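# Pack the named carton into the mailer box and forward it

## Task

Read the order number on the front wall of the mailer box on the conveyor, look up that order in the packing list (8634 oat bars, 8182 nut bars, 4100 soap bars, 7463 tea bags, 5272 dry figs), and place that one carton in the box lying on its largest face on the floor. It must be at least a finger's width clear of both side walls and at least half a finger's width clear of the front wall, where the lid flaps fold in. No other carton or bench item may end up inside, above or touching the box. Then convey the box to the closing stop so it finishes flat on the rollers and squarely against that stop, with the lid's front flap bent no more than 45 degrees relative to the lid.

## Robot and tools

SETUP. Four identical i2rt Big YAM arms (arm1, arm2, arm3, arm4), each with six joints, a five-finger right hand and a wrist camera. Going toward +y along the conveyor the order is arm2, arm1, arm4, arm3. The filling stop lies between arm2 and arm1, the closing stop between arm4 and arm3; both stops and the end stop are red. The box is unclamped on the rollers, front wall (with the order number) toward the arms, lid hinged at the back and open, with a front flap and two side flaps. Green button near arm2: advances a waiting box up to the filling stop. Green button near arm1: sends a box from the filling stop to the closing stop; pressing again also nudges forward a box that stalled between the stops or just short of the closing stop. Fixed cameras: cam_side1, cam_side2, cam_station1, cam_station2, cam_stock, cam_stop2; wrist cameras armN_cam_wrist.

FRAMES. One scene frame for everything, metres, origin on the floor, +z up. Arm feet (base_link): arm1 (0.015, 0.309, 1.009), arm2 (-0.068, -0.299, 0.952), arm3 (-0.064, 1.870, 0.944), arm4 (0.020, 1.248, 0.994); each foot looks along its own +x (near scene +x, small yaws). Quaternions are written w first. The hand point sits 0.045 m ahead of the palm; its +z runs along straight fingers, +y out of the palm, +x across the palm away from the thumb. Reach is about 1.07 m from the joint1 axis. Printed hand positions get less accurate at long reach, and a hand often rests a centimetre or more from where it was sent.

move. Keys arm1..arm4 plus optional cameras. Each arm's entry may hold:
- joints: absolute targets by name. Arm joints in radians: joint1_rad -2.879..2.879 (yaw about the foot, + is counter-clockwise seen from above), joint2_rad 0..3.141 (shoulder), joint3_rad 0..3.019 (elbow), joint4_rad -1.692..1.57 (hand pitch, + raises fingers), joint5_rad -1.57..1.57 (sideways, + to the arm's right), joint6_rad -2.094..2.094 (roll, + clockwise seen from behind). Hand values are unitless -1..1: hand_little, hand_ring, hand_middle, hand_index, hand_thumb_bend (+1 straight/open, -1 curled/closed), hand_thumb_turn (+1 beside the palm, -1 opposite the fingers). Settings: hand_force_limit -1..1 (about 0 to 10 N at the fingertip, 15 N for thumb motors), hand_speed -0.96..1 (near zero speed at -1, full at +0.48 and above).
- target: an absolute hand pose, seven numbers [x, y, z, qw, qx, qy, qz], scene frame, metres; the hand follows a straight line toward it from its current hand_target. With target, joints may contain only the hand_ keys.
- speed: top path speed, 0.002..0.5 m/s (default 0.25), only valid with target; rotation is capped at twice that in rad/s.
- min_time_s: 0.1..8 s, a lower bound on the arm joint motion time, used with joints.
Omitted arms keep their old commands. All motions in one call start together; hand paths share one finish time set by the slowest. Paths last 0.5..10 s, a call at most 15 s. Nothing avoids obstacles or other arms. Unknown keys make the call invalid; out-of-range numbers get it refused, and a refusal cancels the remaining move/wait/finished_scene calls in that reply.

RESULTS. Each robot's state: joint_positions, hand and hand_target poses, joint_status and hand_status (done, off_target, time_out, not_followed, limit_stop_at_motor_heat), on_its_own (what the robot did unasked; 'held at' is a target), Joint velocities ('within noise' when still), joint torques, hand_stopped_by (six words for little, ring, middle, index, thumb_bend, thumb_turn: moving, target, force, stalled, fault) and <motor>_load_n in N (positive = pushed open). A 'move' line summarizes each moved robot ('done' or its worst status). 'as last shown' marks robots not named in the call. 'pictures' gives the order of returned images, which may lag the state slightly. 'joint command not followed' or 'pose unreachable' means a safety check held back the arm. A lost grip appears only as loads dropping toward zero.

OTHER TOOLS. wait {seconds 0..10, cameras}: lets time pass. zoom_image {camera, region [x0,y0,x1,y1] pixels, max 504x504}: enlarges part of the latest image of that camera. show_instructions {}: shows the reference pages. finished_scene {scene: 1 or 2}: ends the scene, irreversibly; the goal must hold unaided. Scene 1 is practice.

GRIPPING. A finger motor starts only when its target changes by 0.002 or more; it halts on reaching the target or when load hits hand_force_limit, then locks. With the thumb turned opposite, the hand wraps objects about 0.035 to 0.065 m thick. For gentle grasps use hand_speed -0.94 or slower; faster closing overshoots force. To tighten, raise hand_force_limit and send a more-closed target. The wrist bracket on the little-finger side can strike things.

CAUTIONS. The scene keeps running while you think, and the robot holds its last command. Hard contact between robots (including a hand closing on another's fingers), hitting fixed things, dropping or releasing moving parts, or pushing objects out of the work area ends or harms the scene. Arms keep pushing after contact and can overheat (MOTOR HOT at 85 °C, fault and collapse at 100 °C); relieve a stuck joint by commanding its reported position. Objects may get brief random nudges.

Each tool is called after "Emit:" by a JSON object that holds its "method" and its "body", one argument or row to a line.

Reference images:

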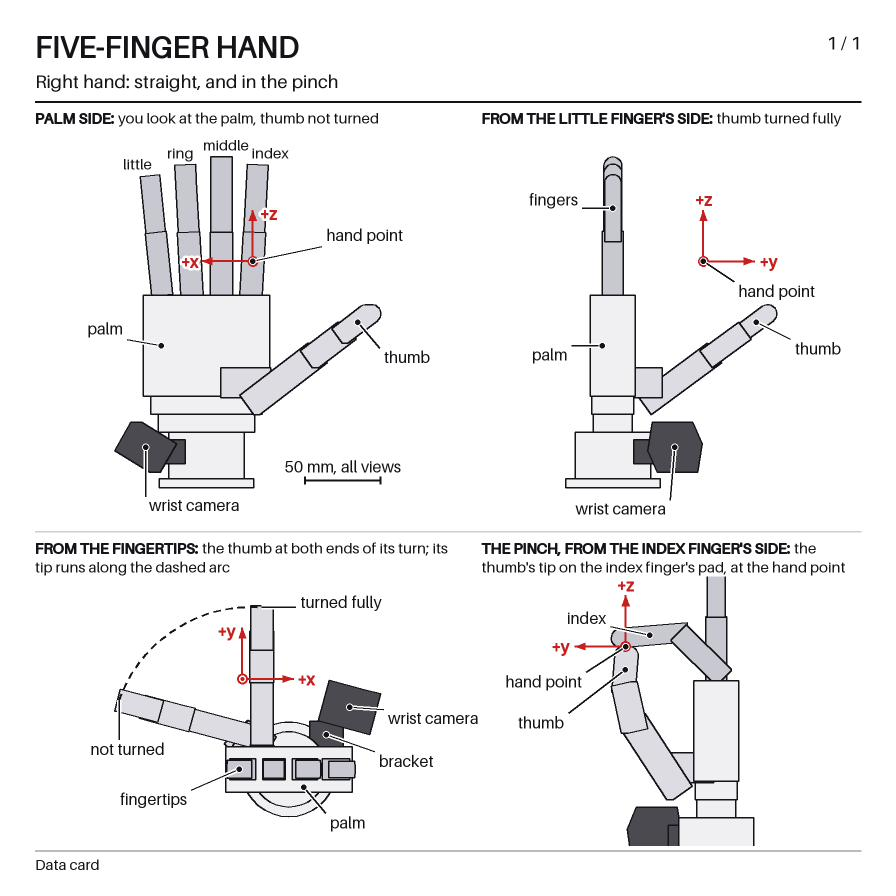

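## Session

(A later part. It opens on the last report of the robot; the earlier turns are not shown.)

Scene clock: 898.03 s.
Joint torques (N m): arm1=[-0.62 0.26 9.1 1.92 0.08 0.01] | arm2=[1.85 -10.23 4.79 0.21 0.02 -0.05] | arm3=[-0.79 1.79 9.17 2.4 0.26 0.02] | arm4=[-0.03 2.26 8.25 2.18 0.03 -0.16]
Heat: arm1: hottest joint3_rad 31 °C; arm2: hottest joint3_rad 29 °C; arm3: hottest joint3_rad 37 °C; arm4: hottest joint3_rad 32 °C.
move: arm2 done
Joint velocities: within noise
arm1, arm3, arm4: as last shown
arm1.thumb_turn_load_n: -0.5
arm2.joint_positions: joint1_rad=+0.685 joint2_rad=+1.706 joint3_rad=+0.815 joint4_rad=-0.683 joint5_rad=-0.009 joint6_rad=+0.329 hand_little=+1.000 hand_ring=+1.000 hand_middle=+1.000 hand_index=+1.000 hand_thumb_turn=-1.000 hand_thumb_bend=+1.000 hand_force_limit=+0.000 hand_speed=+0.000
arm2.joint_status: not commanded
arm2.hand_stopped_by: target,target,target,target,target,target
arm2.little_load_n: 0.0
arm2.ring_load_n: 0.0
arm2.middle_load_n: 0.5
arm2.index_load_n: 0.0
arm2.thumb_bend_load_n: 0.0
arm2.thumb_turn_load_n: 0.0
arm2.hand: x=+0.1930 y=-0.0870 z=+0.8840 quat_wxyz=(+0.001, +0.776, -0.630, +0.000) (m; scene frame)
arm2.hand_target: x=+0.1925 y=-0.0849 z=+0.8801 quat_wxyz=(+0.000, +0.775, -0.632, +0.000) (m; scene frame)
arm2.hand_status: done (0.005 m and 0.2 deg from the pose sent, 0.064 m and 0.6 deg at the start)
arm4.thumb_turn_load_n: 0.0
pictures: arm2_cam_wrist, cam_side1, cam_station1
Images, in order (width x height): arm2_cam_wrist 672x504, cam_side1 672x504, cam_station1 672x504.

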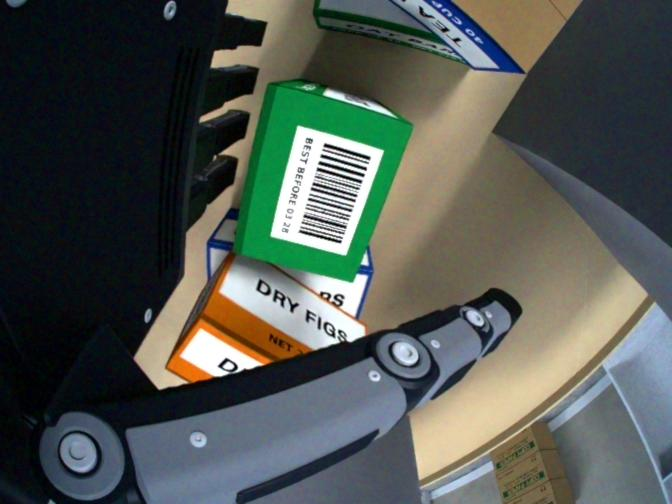

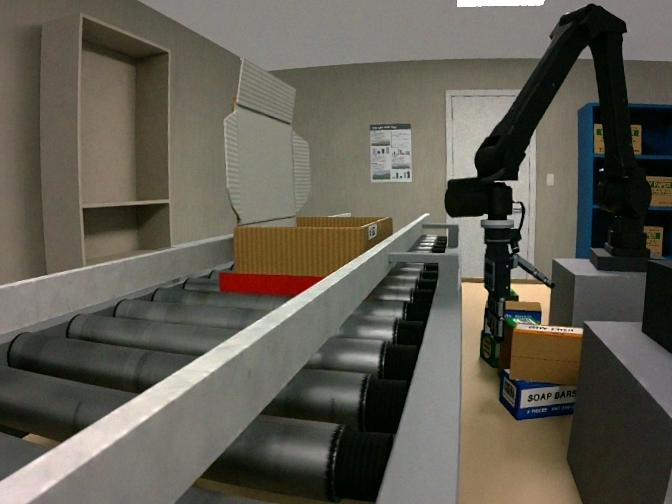

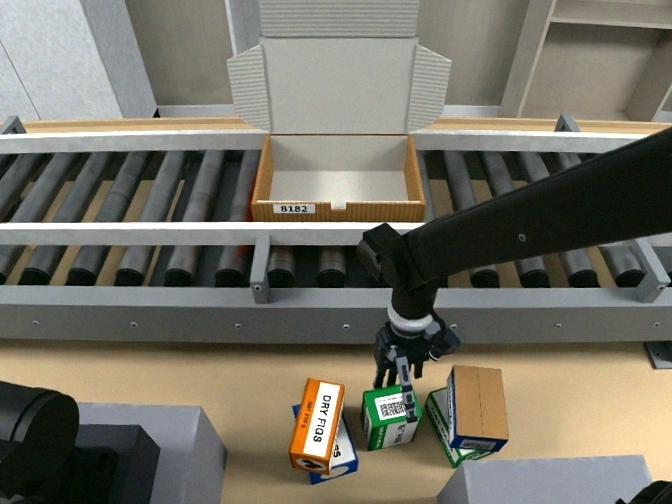

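Emit:
{"method": "move", "body": {
  "arm2": {"target": [0.1905, -0.0755, 0.828, 0, 0.7749, -0.6320, 0], "speed": 0.06},
  "cameras": ["arm2_cam_wrist", "cam_station1", "cam_side1", "cam_stock"]
}}

Emit:
{"method": "zoom_image", "body": {
  "camera": "arm2_cam_wrist",
  "region": [150, 0, 550, 400]
}}

Emit:
{"method": "zoom_image", "body": {
  "camera": "cam_station1",
  "region": [280, 250, 520, 500]
}}

Emit:
{"method": "zoom_image", "body": {
  "camera": "cam_side1",
  "region": [440, 200, 600, 440]
}}

Scene clock: 952.83 s.
Joint torques (N m): arm1=[-0.73 0.32 9.13 1.91 0.08 0] | arm2=[2.49 -10.99 3.71 0.24 0.02 -0.06] | arm3=[-0.79 1.85 9.14 2.43 0.25 0.03] | arm4=[0.09 2.32 8.34 2.17 0.04 -0.15]
Heat: arm1: hottest joint3_rad 31 °C; arm2: hottest joint1_rad 28 °C; arm3: hottest joint3_rad 37 °C; arm4: hottest joint3_rad 32 °C.
move: arm2 done
Joint velocities: within noise
arm1, arm3, arm4: as last shown
arm1.thumb_turn_load_n: 0.0
arm2.joint_positions: joint1_rad=+0.700 joint2_rad=+1.845 joint3_rad=+0.808 joint4_rad=-0.537 joint5_rad=-0.009 joint6_rad=+0.354 hand_little=+1.000 hand_ring=+1.000 hand_middle=+1.000 hand_index=+1.000 hand_thumb_turn=-1.000 hand_thumb_bend=+1.000 hand_force_limit=+0.000 hand_speed=+0.000
arm2.joint_status: not commanded
arm2.hand_stopped_by: target,target,target,target,target,target
arm2.little_load_n: 0.0
arm2.ring_load_n: 0.0
arm2.middle_load_n: 0.0
arm2.index_load_n: 0.0
arm2.thumb_bend_load_n: 0.0
arm2.thumb_turn_load_n: 0.0
arm2.hand: x=+0.1939 y=-0.0797 z=+0.8322 quat_wxyz=(+0.000, +0.773, -0.634, +0.000) (m; scene frame)
arm2.hand_target: x=+0.1904 y=-0.0756 z=+0.8281 quat_wxyz=(+0.000, +0.775, -0.632, +0.000) (m; scene frame)
arm2.hand_status: done (0.007 m and 0.3 deg from the pose sent, 0.057 m and 0.2 deg at the start)
pictures: arm2_cam_wrist, cam_side1, cam_station1, cam_stock
Images, in order (width x height): arm2_cam_wrist 672x504, cam_side1 672x504, cam_station1 672x504, cam_stock 672x504.

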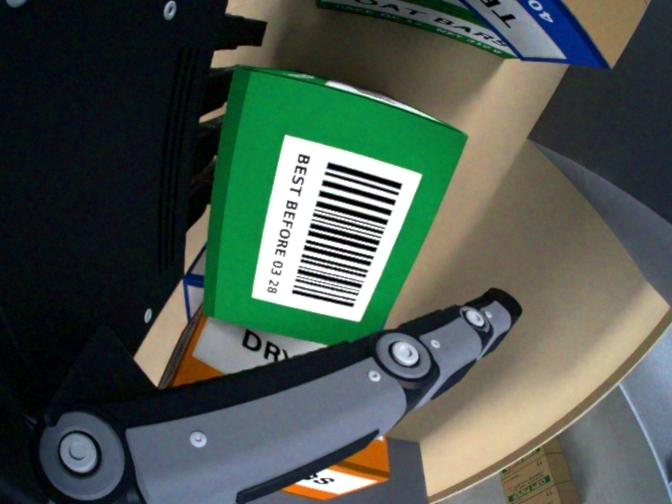

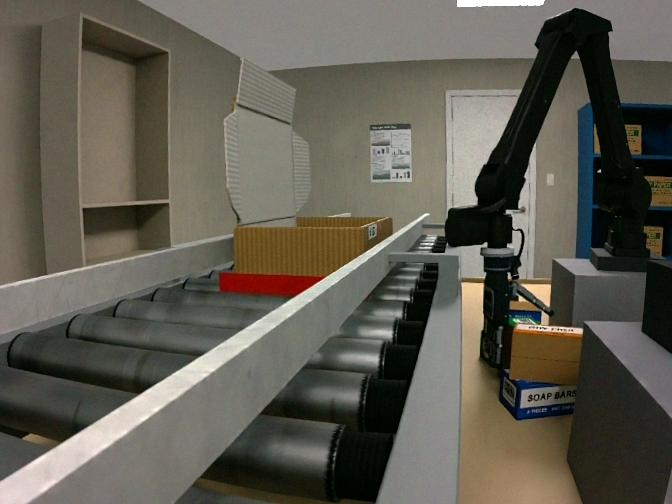

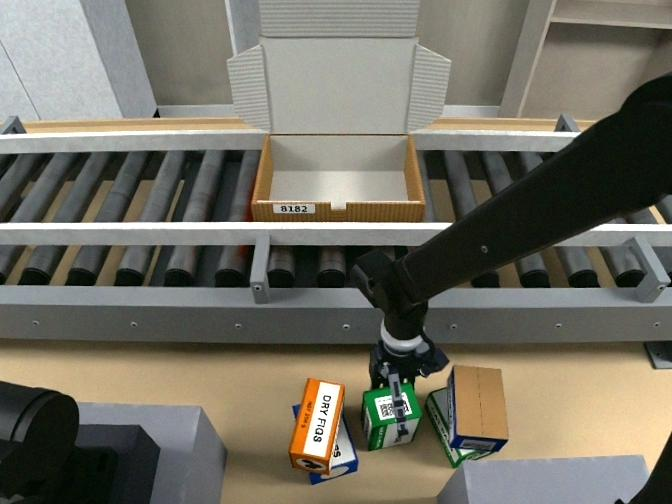

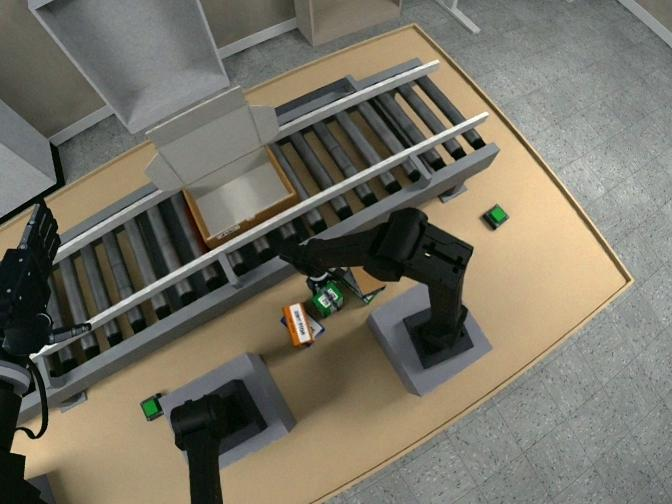

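Scaled by 1.260 from the camera's 672x504 image, which has a finer 960x720 frame.

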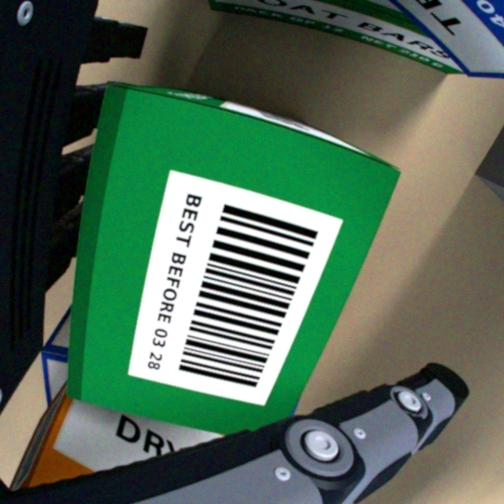

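Scaled by 2.016 from the camera's 672x504 image, which has a finer 960x720 frame.

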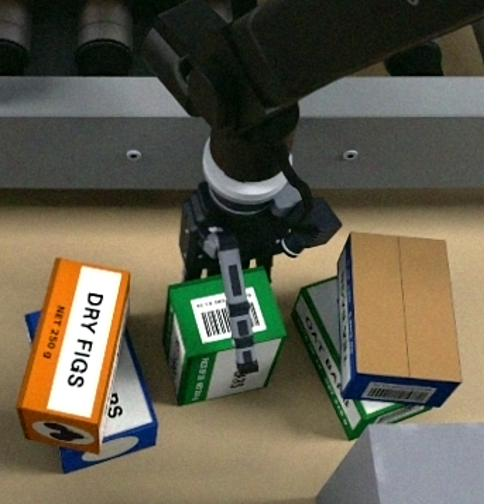

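Scaled by 2.100 from the camera's 672x504 image, which has a finer 960x720 frame.

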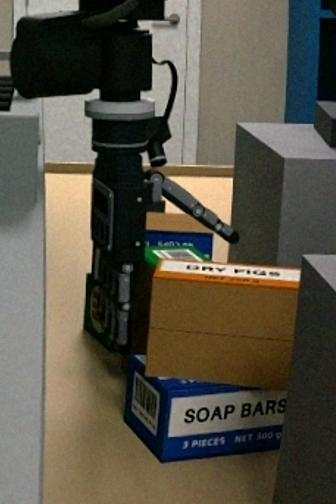

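Emit:
{"method": "move", "body": {
  "arm2": {"joints": {"hand_little": 0.65, "hand_ring": 0.65, "hand_middle": 0.65, "hand_index": 0.65, "hand_force_limit": -0.2, "hand_speed": -0.92}},
  "cameras": ["arm2_cam_wrist", "cam_station1", "cam_side1"]
}}

Emit:
{"method": "zoom_image", "body": {
  "camera": "arm2_cam_wrist",
  "region": [150, 0, 550, 400]
}}

Scene clock: 970.20 s.
Joint torques (N m): arm1=[-0.67 0.44 9.14 1.91 0.08 0] | arm2=[2.49 -10.99 3.73 0.01 0.01 -0.06] | arm3=[-0.73 1.79 9.13 2.41 0.25 0.03] | arm4=[0.03 2.14 8.28 2.26 0.05 -0.14]
Heat: arm1: hottest joint3_rad 31 °C; arm2: hottest joint1_rad 28 °C; arm3: hottest joint3_rad 37 °C; arm4: hottest joint3_rad 32 °C.
move: arm2 done
Joint velocities: within noise
arm1, arm3, arm4: as last shown
arm1.thumb_bend_load_n: -0.5
arm2.joint_positions: joint1_rad=+0.700 joint2_rad=+1.845 joint3_rad=+0.808 joint4_rad=-0.531 joint5_rad=-0.009 joint6_rad=+0.355 hand_little=+0.650 hand_ring=+0.650 hand_middle=+0.650 hand_index=+0.650 hand_thumb_turn=-1.000 hand_thumb_bend=+1.000 hand_force_limit=-0.200 hand_speed=-0.920
arm2.joint_status: all done
arm2.hand_stopped_by: target,target,target,target,target,target
arm2.little_load_n: 0.0
arm2.ring_load_n: 0.5
arm2.middle_load_n: 1.0
arm2.index_load_n: 0.0
arm2.thumb_bend_load_n: 0.0
arm2.thumb_turn_load_n: 0.0
arm2.hand: x=+0.1952 y=-0.0789 z=+0.8320 quat_wxyz=(-0.002, +0.773, -0.635, +0.001) (m; scene frame)
arm2.hand_target: x=+0.1905 y=-0.0756 z=+0.8281 quat_wxyz=(+0.000, +0.775, -0.632, +0.000) (m; scene frame)
arm2.hand_status: not commanded
pictures: arm2_cam_wrist, cam_side1, cam_station1
Images, in order (width x height): arm2_cam_wrist 672x504, cam_side1 672x504, cam_station1 672x504.

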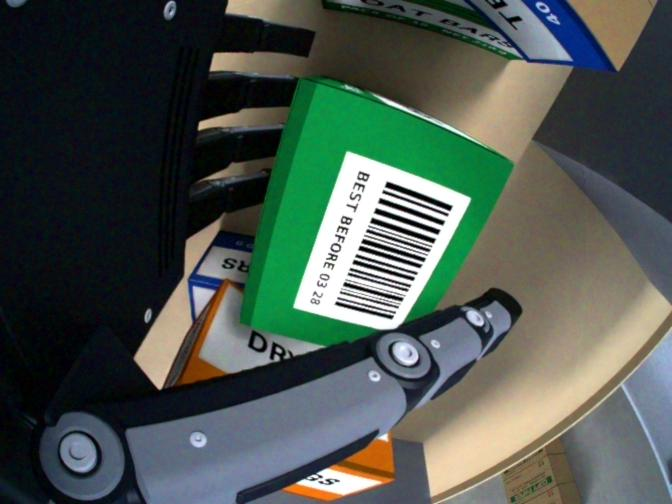

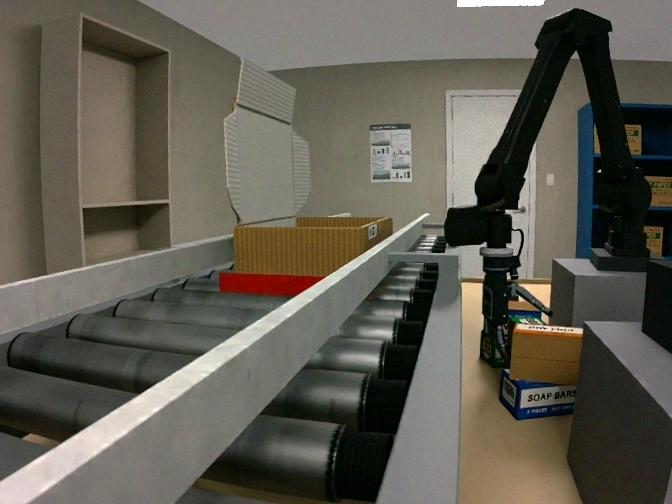

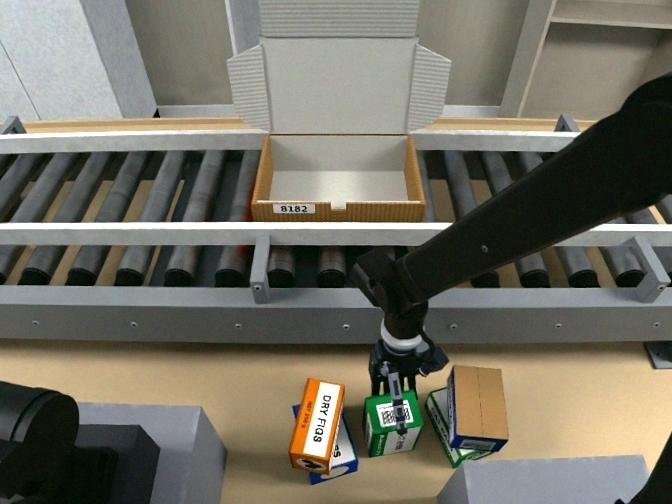

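Scaled by 1.260 from the camera's 672x504 image, which has a finer 960x720 frame.

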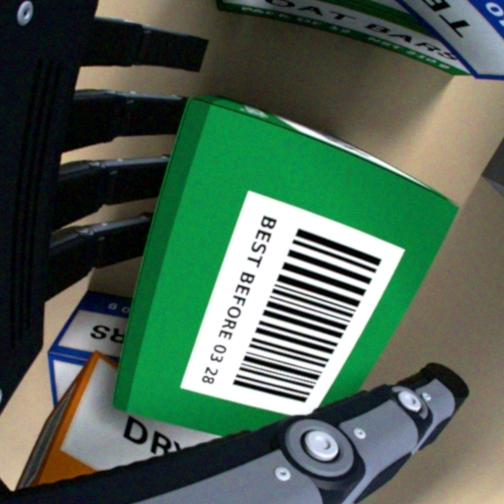

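Emit:
{"method": "move", "body": {
  "arm2": {"target": [0.183, -0.0725, 0.94, -0.1, 0.7594, -0.6373, 0.0839], "speed": 0.12, "joints": {"hand_little": 1.0, "hand_ring": 1.0, "hand_middle": 1.0, "hand_index": 1.0, "hand_speed": -0.5}},
  "cameras": ["arm2_cam_wrist", "cam_side1"]
}}

Emit:
{"method": "zoom_image", "body": {
  "camera": "arm2_cam_wrist",
  "region": [150, 0, 550, 400]
}}

Scene clock: 1119.40 s.
Joint torques (N m): arm1=[-0.67 0.38 9.14 1.91 0.08 0] | arm2=[2.61 -9.58 6.09 -0.39 0.16 -0.07] | arm3=[-0.79 1.73 9.17 2.43 0.25 0.03] | arm4=[0.03 2.55 8.38 2.21 0 -0.15]
Heat: arm1: hottest joint3_rad 31 °C; arm2: hottest joint1_rad 28 °C; arm3: hottest joint3_rad 37 °C; arm4: hottest joint3_rad 32 °C.
move: arm2 done
Joint velocities: within noise
arm1, arm3, arm4: as last shown
arm1.thumb_bend_load_n: 0.0
arm2.joint_positions: joint1_rad=+0.773 joint2_rad=+1.421 joint3_rad=+0.686 joint4_rad=-0.604 joint5_rad=+0.105 joint6_rad=+0.444 hand_little=+1.000 hand_ring=+1.000 hand_middle=+1.000 hand_index=+1.000 hand_thumb_turn=-1.000 hand_thumb_bend=+1.000 hand_force_limit=-0.200 hand_speed=-0.500
arm2.joint_status: all done
arm2.hand_stopped_by: target,target,target,target,target,target
arm2.little_load_n: 0.0
arm2.ring_load_n: 0.0
arm2.middle_load_n: 0.0
arm2.index_load_n: 0.0
arm2.thumb_bend_load_n: 0.0
arm2.thumb_turn_load_n: 0.0
arm2.hand: x=+0.1882 y=-0.0750 z=+0.9361 quat_wxyz=(-0.099, +0.758, -0.640, +0.084) (m; scene frame)
arm2.hand_target: x=+0.1830 y=-0.0726 z=+0.9398 quat_wxyz=(-0.100, +0.759, -0.637, +0.084) (m; scene frame)
arm2.hand_status: done (0.007 m and 0.3 deg from the pose sent, 0.109 m and 14.8 deg at the start)
pictures: arm2_cam_wrist, cam_side1
Images, in order (width x height): arm2_cam_wrist 672x504, cam_side1 672x504.

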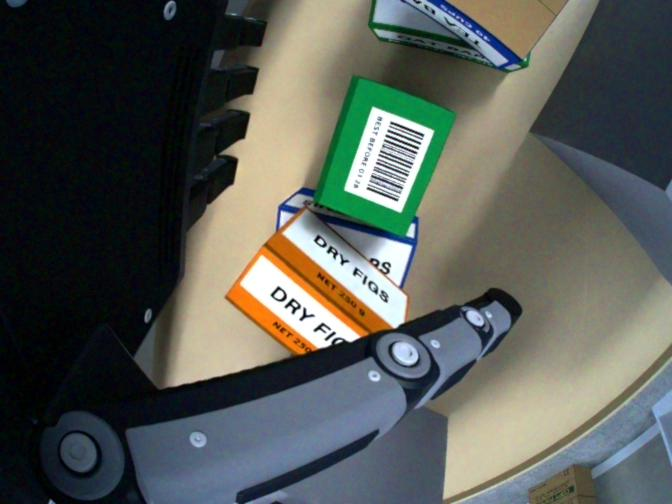

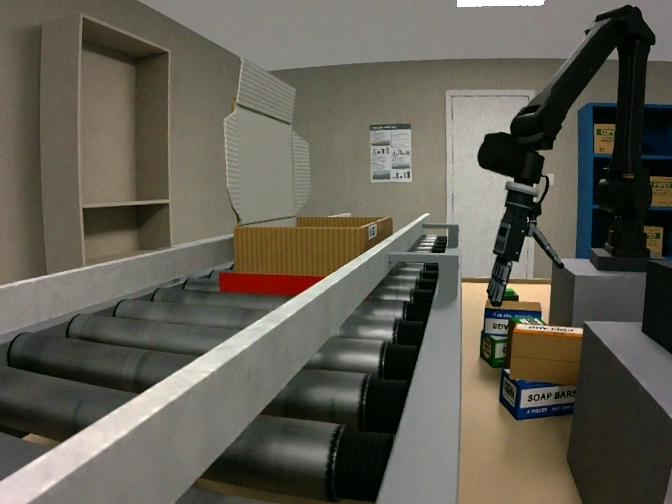

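Scaled by 1.260 from the camera's 672x504 image, which has a finer 960x720 frame.

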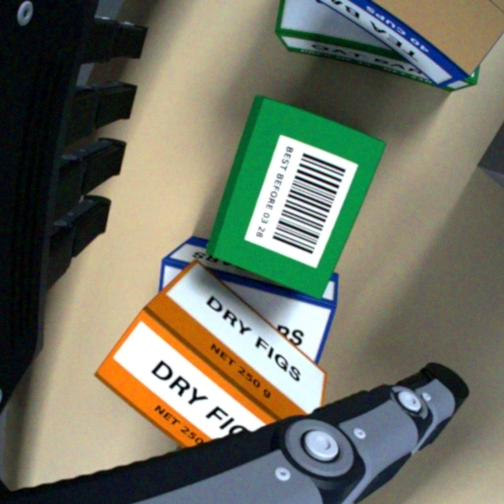

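Emit:
{"method": "move", "body": {
  "arm2": {"target": [0.181, -0.074, 0.85, -0.1, 0.7594, -0.6373, 0.0839], "speed": 0.08},
  "cameras": ["arm2_cam_wrist", "cam_side1"]
}}

Emit:
{"method": "zoom_image", "body": {
  "camera": "arm2_cam_wrist",
  "region": [150, 0, 550, 400]
}}

Emit:
{"method": "zoom_image", "body": {
  "camera": "cam_side1",
  "region": [440, 200, 600, 440]
}}

Scene clock: 1146.40 s.
Joint torques (N m): arm1=[-0.62 0.38 9.13 1.89 0.08 0] | arm2=[2.55 -8.35 4.21 0.68 0.16 -0.05] | arm3=[-0.79 1.85 9.16 2.4 0.25 0.02] | arm4=[0.09 1.67 8.28 2.25 0.04 -0.16]
Heat: arm1: hottest joint3_rad 31 °C; arm2: hottest joint1_rad 27 °C; arm3: hottest joint3_rad 37 °C; arm4: hottest joint3_rad 32 °C.
move: arm2 done
Joint velocities: within noise
arm1, arm3, arm4: as last shown
arm2.joint_positions: joint1_rad=+0.776 joint2_rad=+1.635 joint3_rad=+0.604 joint4_rad=-0.311 joint5_rad=+0.106 joint6_rad=+0.446 hand_little=+1.000 hand_ring=+1.000 hand_middle=+1.000 hand_index=+1.000 hand_thumb_turn=-1.000 hand_thumb_bend=+1.000 hand_force_limit=-0.200 hand_speed=-0.500
arm2.joint_status: not commanded
arm2.hand_stopped_by: target,target,target,target,target,target
arm2.little_load_n: 0.0
arm2.ring_load_n: 0.0
arm2.middle_load_n: 0.0
arm2.index_load_n: 0.0
arm2.thumb_bend_load_n: 0.0
arm2.thumb_turn_load_n: 0.0
arm2.hand: x=+0.1832 y=-0.0785 z=+0.8534 quat_wxyz=(-0.097, +0.758, -0.640, +0.084) (m; scene frame)
arm2.hand_target: x=+0.1810 y=-0.0741 z=+0.8502 quat_wxyz=(-0.100, +0.759, -0.637, +0.084) (m; scene frame)
arm2.hand_status: done (0.006 m and 0.4 deg from the pose sent, 0.086 m and 0.3 deg at the start)
arm3.middle_load_n: -0.5
arm4.middle_load_n: -0.5
pictures: arm2_cam_wrist, cam_side1
Images, in order (width x height): arm2_cam_wrist 672x504, cam_side1 672x504.

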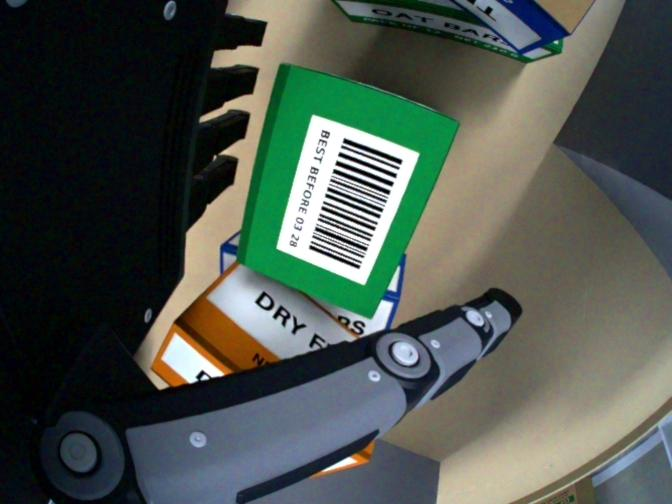

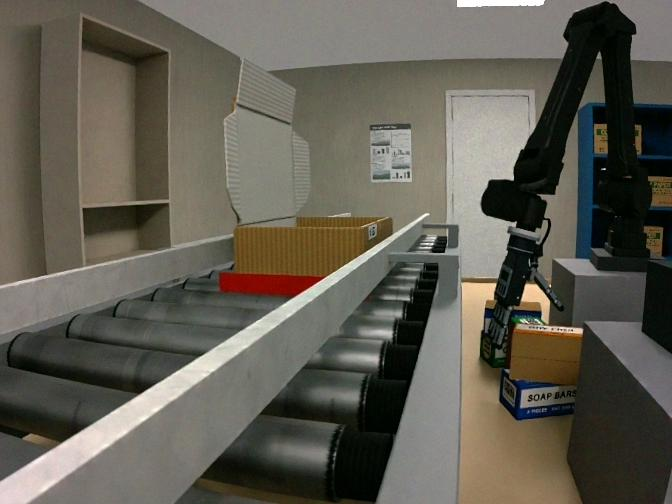

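Scaled by 1.260 from the camera's 672x504 image, which has a finer 960x720 frame.

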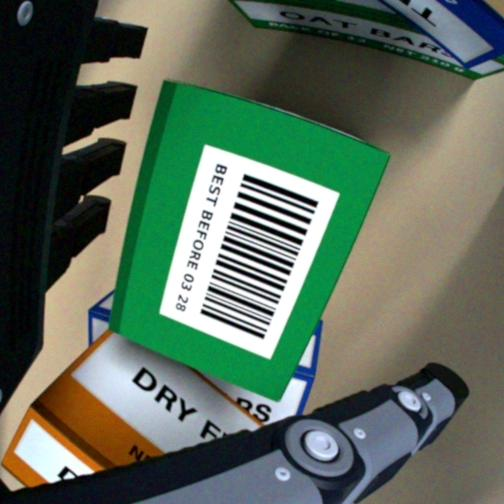

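Scaled by 2.100 from the camera's 672x504 image, which has a finer 960x720 frame.

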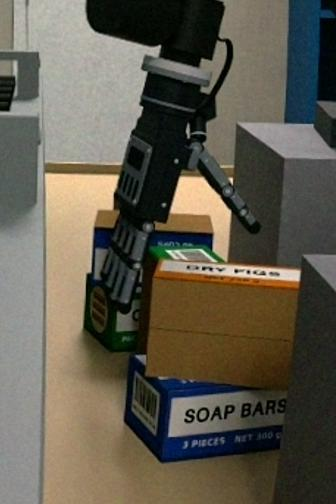

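Emit:
{"method": "move", "body": {
  "arm2": {"target": [0.186, -0.0735, 0.822, -0.1, 0.7594, -0.6373, 0.0839], "speed": 0.05}
}}

Emit:
{"method": "move", "body": {
  "arm2": {"target": [0.186, -0.0735, 0.804, -0.1, 0.7594, -0.6373, 0.0839], "speed": 0.03},
  "cameras": ["arm2_cam_wrist", "cam_side1", "cam_station1"]
}}

Emit:
{"method": "zoom_image", "body": {
  "camera": "arm2_cam_wrist",
  "region": [150, 0, 550, 400]
}}

Emit:
{"method": "zoom_image", "body": {
  "camera": "cam_side1",
  "region": [440, 200, 600, 440]
}}

Emit:
{"method": "zoom_image", "body": {
  "camera": "cam_station1",
  "region": [280, 250, 520, 500]
}}

Scene clock: 1161.87 s.
Joint torques (N m): arm1=[-0.67 0.32 9.16 1.91 0.07 0] | arm2=[2.02 -8.88 3.82 0.75 0.11 -0.12] | arm3=[-0.73 1.79 9.13 2.4 0.25 0.02] | arm4=[0.15 2.26 8.18 2.18 0.05 -0.14]
Heat: arm1: hottest joint3_rad 31 °C; arm2: hottest joint1_rad 27 °C; arm3: hottest joint3_rad 37 °C; arm4: hottest joint3_rad 32 °C.
move: arm2 done
Joint velocities: within noise
arm1.joint_positions: joint1_rad=-0.175 joint2_rad=+0.576 joint3_rad=+1.392 joint4_rad=-1.141 joint5_rad=+0.129 joint6_rad=-1.103 hand_little=+1.000 hand_ring=+1.000 hand_middle=+1.000 hand_index=+1.000 hand_thumb_turn=+1.000 hand_thumb_bend=+1.000 hand_force_limit=+0.000 hand_speed=-0.800
arm1.joint_status: not commanded
arm1.hand_stopped_by: target,target,target,target,target,target
arm1.little_load_n: 0.0
arm1.ring_load_n: 0.0
arm1.middle_load_n: 0.0
arm1.index_load_n: 0.0
arm1.thumb_bend_load_n: 0.0
arm1.thumb_turn_load_n: 0.0
arm1.hand: x=+0.2408 y=+0.2071 z=+1.5430 quat_wxyz=(-0.044, +0.763, -0.283, +0.579) (m; scene frame)
arm1.hand_target: x=+0.2382 y=+0.2074 z=+1.5545 quat_wxyz=(-0.046, +0.756, -0.281, +0.590) (m; scene frame)
arm1.hand_status: not commanded
arm2.joint_positions: joint1_rad=+0.776 joint2_rad=+1.734 joint3_rad=+0.604 joint4_rad=-0.215 joint5_rad=+0.106 joint6_rad=+0.446 hand_little=+1.000 hand_ring=+1.000 hand_middle=+1.000 hand_index=+1.000 hand_thumb_turn=-1.000 hand_thumb_bend=+1.000 hand_force_limit=-0.200 hand_speed=-0.500
arm2.joint_status: not commanded
arm2.hand_stopped_by: target,target,target,target,target,target
arm2.little_load_n: 0.0
arm2.ring_load_n: 0.0
arm2.middle_load_n: 0.0
arm2.index_load_n: 0.0
arm2.thumb_bend_load_n: 0.0
arm2.thumb_turn_load_n: 0.0
arm2.hand: x=+0.1853 y=-0.0773 z=+0.8247 quat_wxyz=(-0.096, +0.758, -0.640, +0.083) (m; scene frame)
arm2.hand_target: x=+0.1860 y=-0.0735 z=+0.8221 quat_wxyz=(-0.100, +0.759, -0.637, +0.084) (m; scene frame)
arm2.hand_status: done (0.005 m and 0.6 deg from the pose sent, 0.032 m and 0.4 deg at the start)
arm3.joint_positions: joint1_rad=+0.166 joint2_rad=+0.628 joint3_rad=+1.395 joint4_rad=-1.333 joint5_rad=+0.112 joint6_rad=-1.362 hand_little=+1.000 hand_ring=+1.000 hand_middle=+1.000 hand_index=+1.000 hand_thumb_turn=+1.000 hand_thumb_bend=+1.000 hand_force_limit=+0.000 hand_speed=-0.800
arm3.joint_status: not commanded
arm3.hand_stopped_by: target,target,target,target,target,target
arm3.little_load_n: 0.0
arm3.ring_load_n: 0.0
arm3.middle_load_n: 0.0
arm3.index_load_n: 0.0
arm3.thumb_bend_load_n: 0.0
arm3.thumb_turn_load_n: 0.0
arm3.hand: x=+0.1650 y=+1.8151 z=+1.4428 quat_wxyz=(-0.017, +0.869, -0.086, +0.487) (m; scene frame)
arm3.hand_target: x=+0.1632 y=+1.8150 z=+1.4514 quat_wxyz=(-0.018, +0.864, -0.086, +0.495) (m; scene frame)
arm3.hand_status: not commanded
arm4.joint_positions: joint1_rad=+0.155 joint2_rad=+0.622 joint3_rad=+1.456 joint4_rad=-1.388 joint5_rad=+0.173 joint6_rad=-1.420 hand_little=+1.000 hand_ring=+1.000 hand_middle=+1.000 hand_index=+1.000 hand_thumb_turn=+1.000 hand_thumb_bend=+1.000 hand_force_limit=+0.000 hand_speed=-0.800
arm4.joint_status: not commanded
arm4.hand_stopped_by: target,target,target,target,target,target
arm4.little_load_n: 0.0
arm4.ring_load_n: 0.0
arm4.middle_load_n: 0.0
arm4.index_load_n: 0.0
arm4.thumb_bend_load_n: -0.5
arm4.thumb_turn_load_n: 0.0
arm4.hand: x=+0.2375 y=+1.2137 z=+1.5169 quat_wxyz=(-0.016, +0.869, -0.004, +0.494) (m; scene frame)
arm4.hand_target: x=+0.2358 y=+1.2134 z=+1.5257 quat_wxyz=(-0.019, +0.864, -0.005, +0.504) (m; scene frame)
arm4.hand_status: not commanded
pictures: none

Scene clock: 1163.03 s.
Joint torques (N m): arm1=[-0.73 0.38 9.14 1.92 0.08 0.01] | arm2=[2.08 -9.17 3.25 0.81 0.11 -0.12] | arm3=[-0.79 1.9 9.14 2.4 0.25 0.02] | arm4=[0.21 2.32 8.39 2.14 0.03 -0.16]
Heat: arm1: hottest joint3_rad 31 °C; arm2: hottest joint1_rad 27 °C; arm3: hottest joint3_rad 37 °C; arm4: hottest joint3_rad 32 °C.
move: arm2 done
Joint velocities: within noise
arm1, arm3, arm4: as last shown
arm2.joint_positions: joint1_rad=+0.776 joint2_rad=+1.795 joint3_rad=+0.604 joint4_rad=-0.153 joint5_rad=+0.106 joint6_rad=+0.446 hand_little=+1.000 hand_ring=+1.000 hand_middle=+1.000 hand_index=+1.000 hand_thumb_turn=-1.000 hand_thumb_bend=+1.000 hand_force_limit=-0.200 hand_speed=-0.500
arm2.joint_status: not commanded
arm2.hand_stopped_by: target,target,target,target,target,target
arm2.little_load_n: 0.0
arm2.ring_load_n: 0.0
arm2.middle_load_n: 0.0
arm2.index_load_n: 0.0
arm2.thumb_bend_load_n: 0.0
arm2.thumb_turn_load_n: 0.0
arm2.hand: x=+0.1861 y=-0.0769 z=+0.8070 quat_wxyz=(-0.097, +0.758, -0.640, +0.083) (m; scene frame)
arm2.hand_target: x=+0.1859 y=-0.0736 z=+0.8041 quat_wxyz=(-0.100, +0.760, -0.637, +0.084) (m; scene frame)
arm2.hand_status: done (0.005 m and 0.5 deg from the pose sent, 0.021 m and 0.6 deg at the start)
pictures: arm2_cam_wrist, cam_side1, cam_station1
Images, in order (width x height): arm2_cam_wrist 672x504, cam_side1 672x504, cam_station1 672x504.

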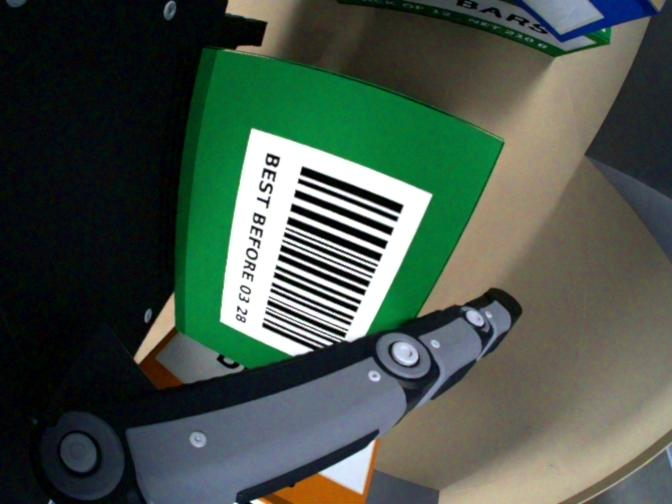

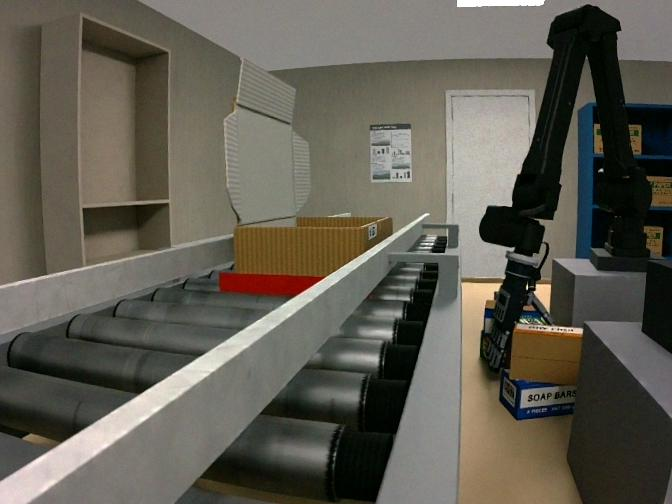

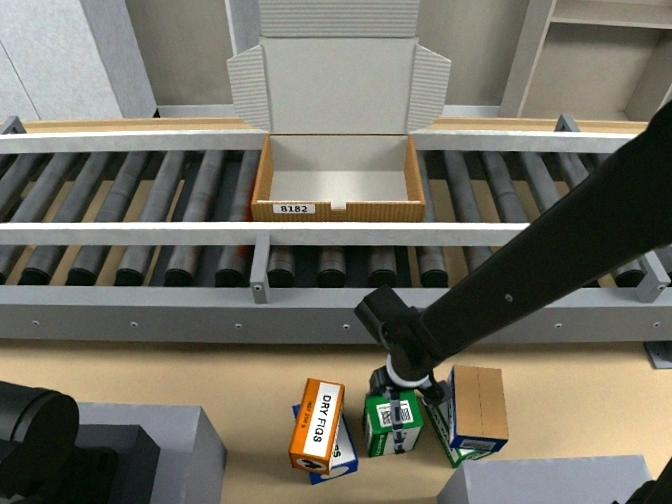

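Scaled by 1.260 from the camera's 672x504 image, which has a finer 960x720 frame.

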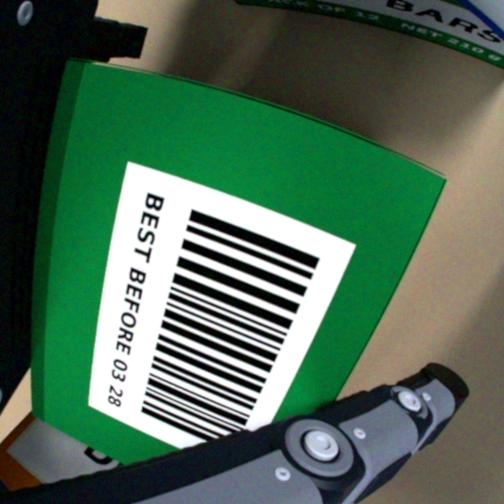

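Scaled by 2.100 from the camera's 672x504 image, which has a finer 960x720 frame.

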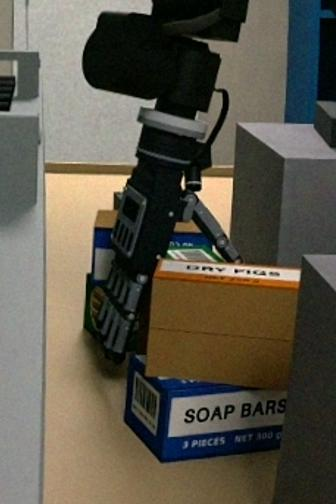

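Scaled by 2.016 from the camera's 672x504 image, which has a finer 960x720 frame.

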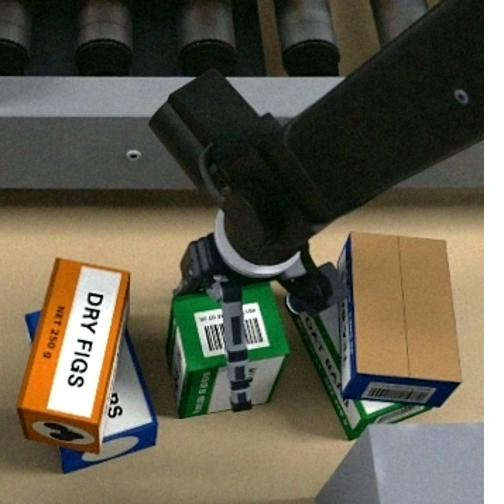

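Emit:
{"method": "move", "body": {
  "arm2": {"joints": {"hand_thumb_bend": 0.0, "hand_force_limit": -0.6, "hand_speed": -0.94}},
  "cameras": ["arm2_cam_wrist", "cam_side1", "cam_station1"]
}}

Emit:
{"method": "zoom_image", "body": {
  "camera": "cam_side1",
  "region": [440, 200, 600, 440]
}}

Emit:
{"method": "zoom_image", "body": {
  "camera": "cam_station1",
  "region": [280, 250, 520, 500]
}}

Scene clock: 1175.93 s.
Joint torques (N m): arm1=[-0.67 0.38 9.13 1.91 0.08 0.01] | arm2=[2.08 -9.17 3.25 0.69 0.17 -0.12] | arm3=[-0.73 1.85 9.14 2.4 0.24 0.02] | arm4=[0.03 1.67 8.32 2.14 0.07 -0.16]
Heat: arm1: hottest joint3_rad 31 °C; arm2: hottest joint1_rad 27 °C; arm3: hottest joint3_rad 37 °C; arm4: hottest joint3_rad 32 °C.
move: arm2 off_target
Joint velocities: within noise
arm1, arm3, arm4: as last shown
arm2.joint_positions: joint1_rad=+0.776 joint2_rad=+1.795 joint3_rad=+0.604 joint4_rad=-0.153 joint5_rad=+0.104 joint6_rad=+0.446 hand_little=+1.000 hand_ring=+1.000 hand_middle=+1.000 hand_index=+1.000 hand_thumb_turn=-1.000 hand_thumb_bend=+0.900 hand_force_limit=-0.600 hand_speed=-0.940
arm2.joint_status: hand_thumb_bend off_target (ended at +0.900, target +0.000); the others done
arm2.hand_stopped_by: target,target,target,target,force,target
arm2.little_load_n: 0.0
arm2.ring_load_n: 0.0
arm2.middle_load_n: 0.0
arm2.index_load_n: 0.0
arm2.thumb_bend_load_n: 3.0
arm2.thumb_turn_load_n: -0.5
arm2.hand: x=+0.1859 y=-0.0767 z=+0.8070 quat_wxyz=(-0.097, +0.758, -0.640, +0.083) (m; scene frame)
arm2.hand_target: x=+0.1859 y=-0.0736 z=+0.8040 quat_wxyz=(-0.100, +0.759, -0.637, +0.084) (m; scene frame)
arm2.hand_status: not commanded
arm4.thumb_bend_load_n: 0.0
pictures: arm2_cam_wrist, cam_side1, cam_station1
Images, in order (width x height): arm2_cam_wrist 672x504, cam_side1 672x504, cam_station1 672x504.

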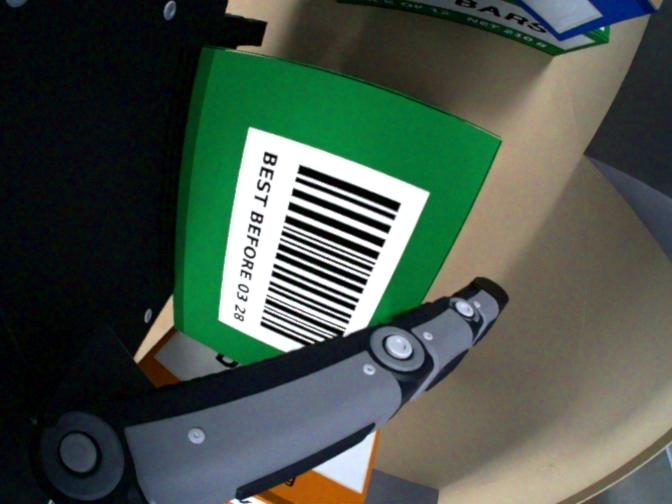

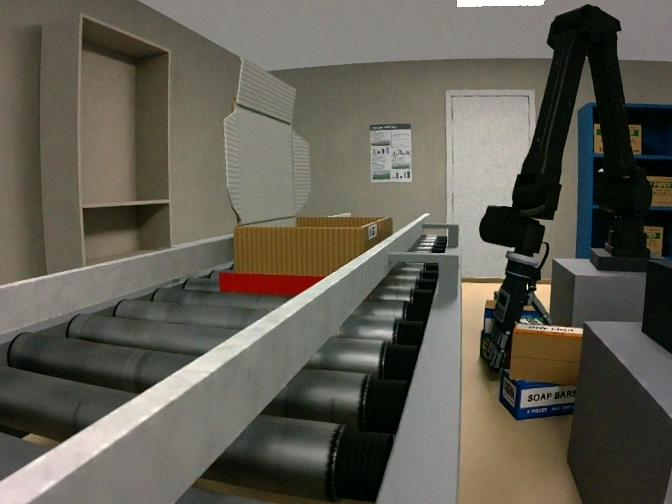

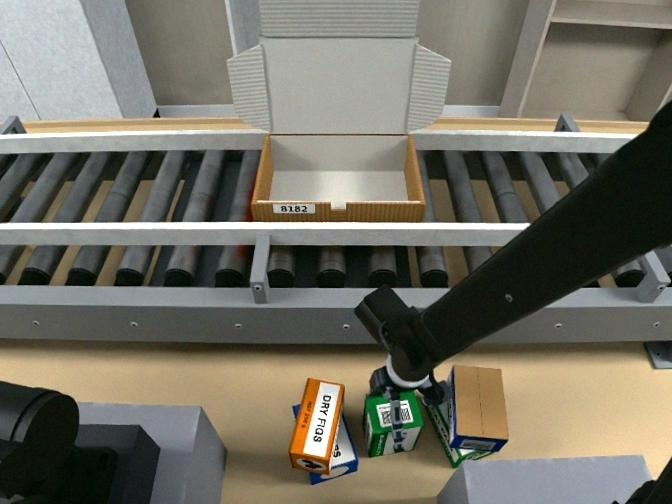

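Scaled by 2.100 from the camera's 672x504 image, which has a finer 960x720 frame.

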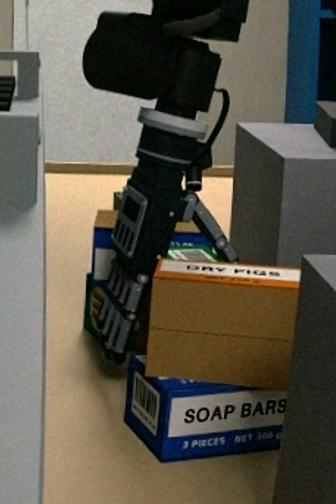

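Scaled by 2.016 from the camera's 672x504 image, which has a finer 960x720 frame.

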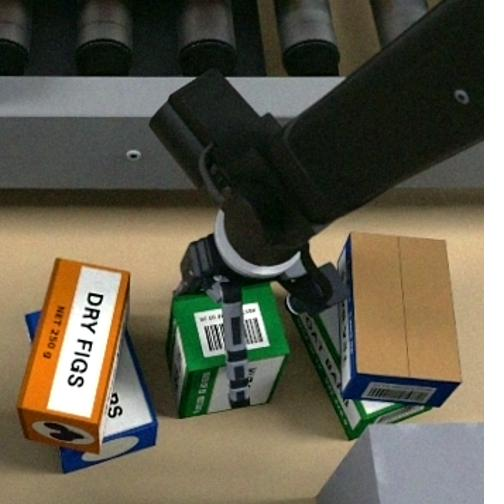

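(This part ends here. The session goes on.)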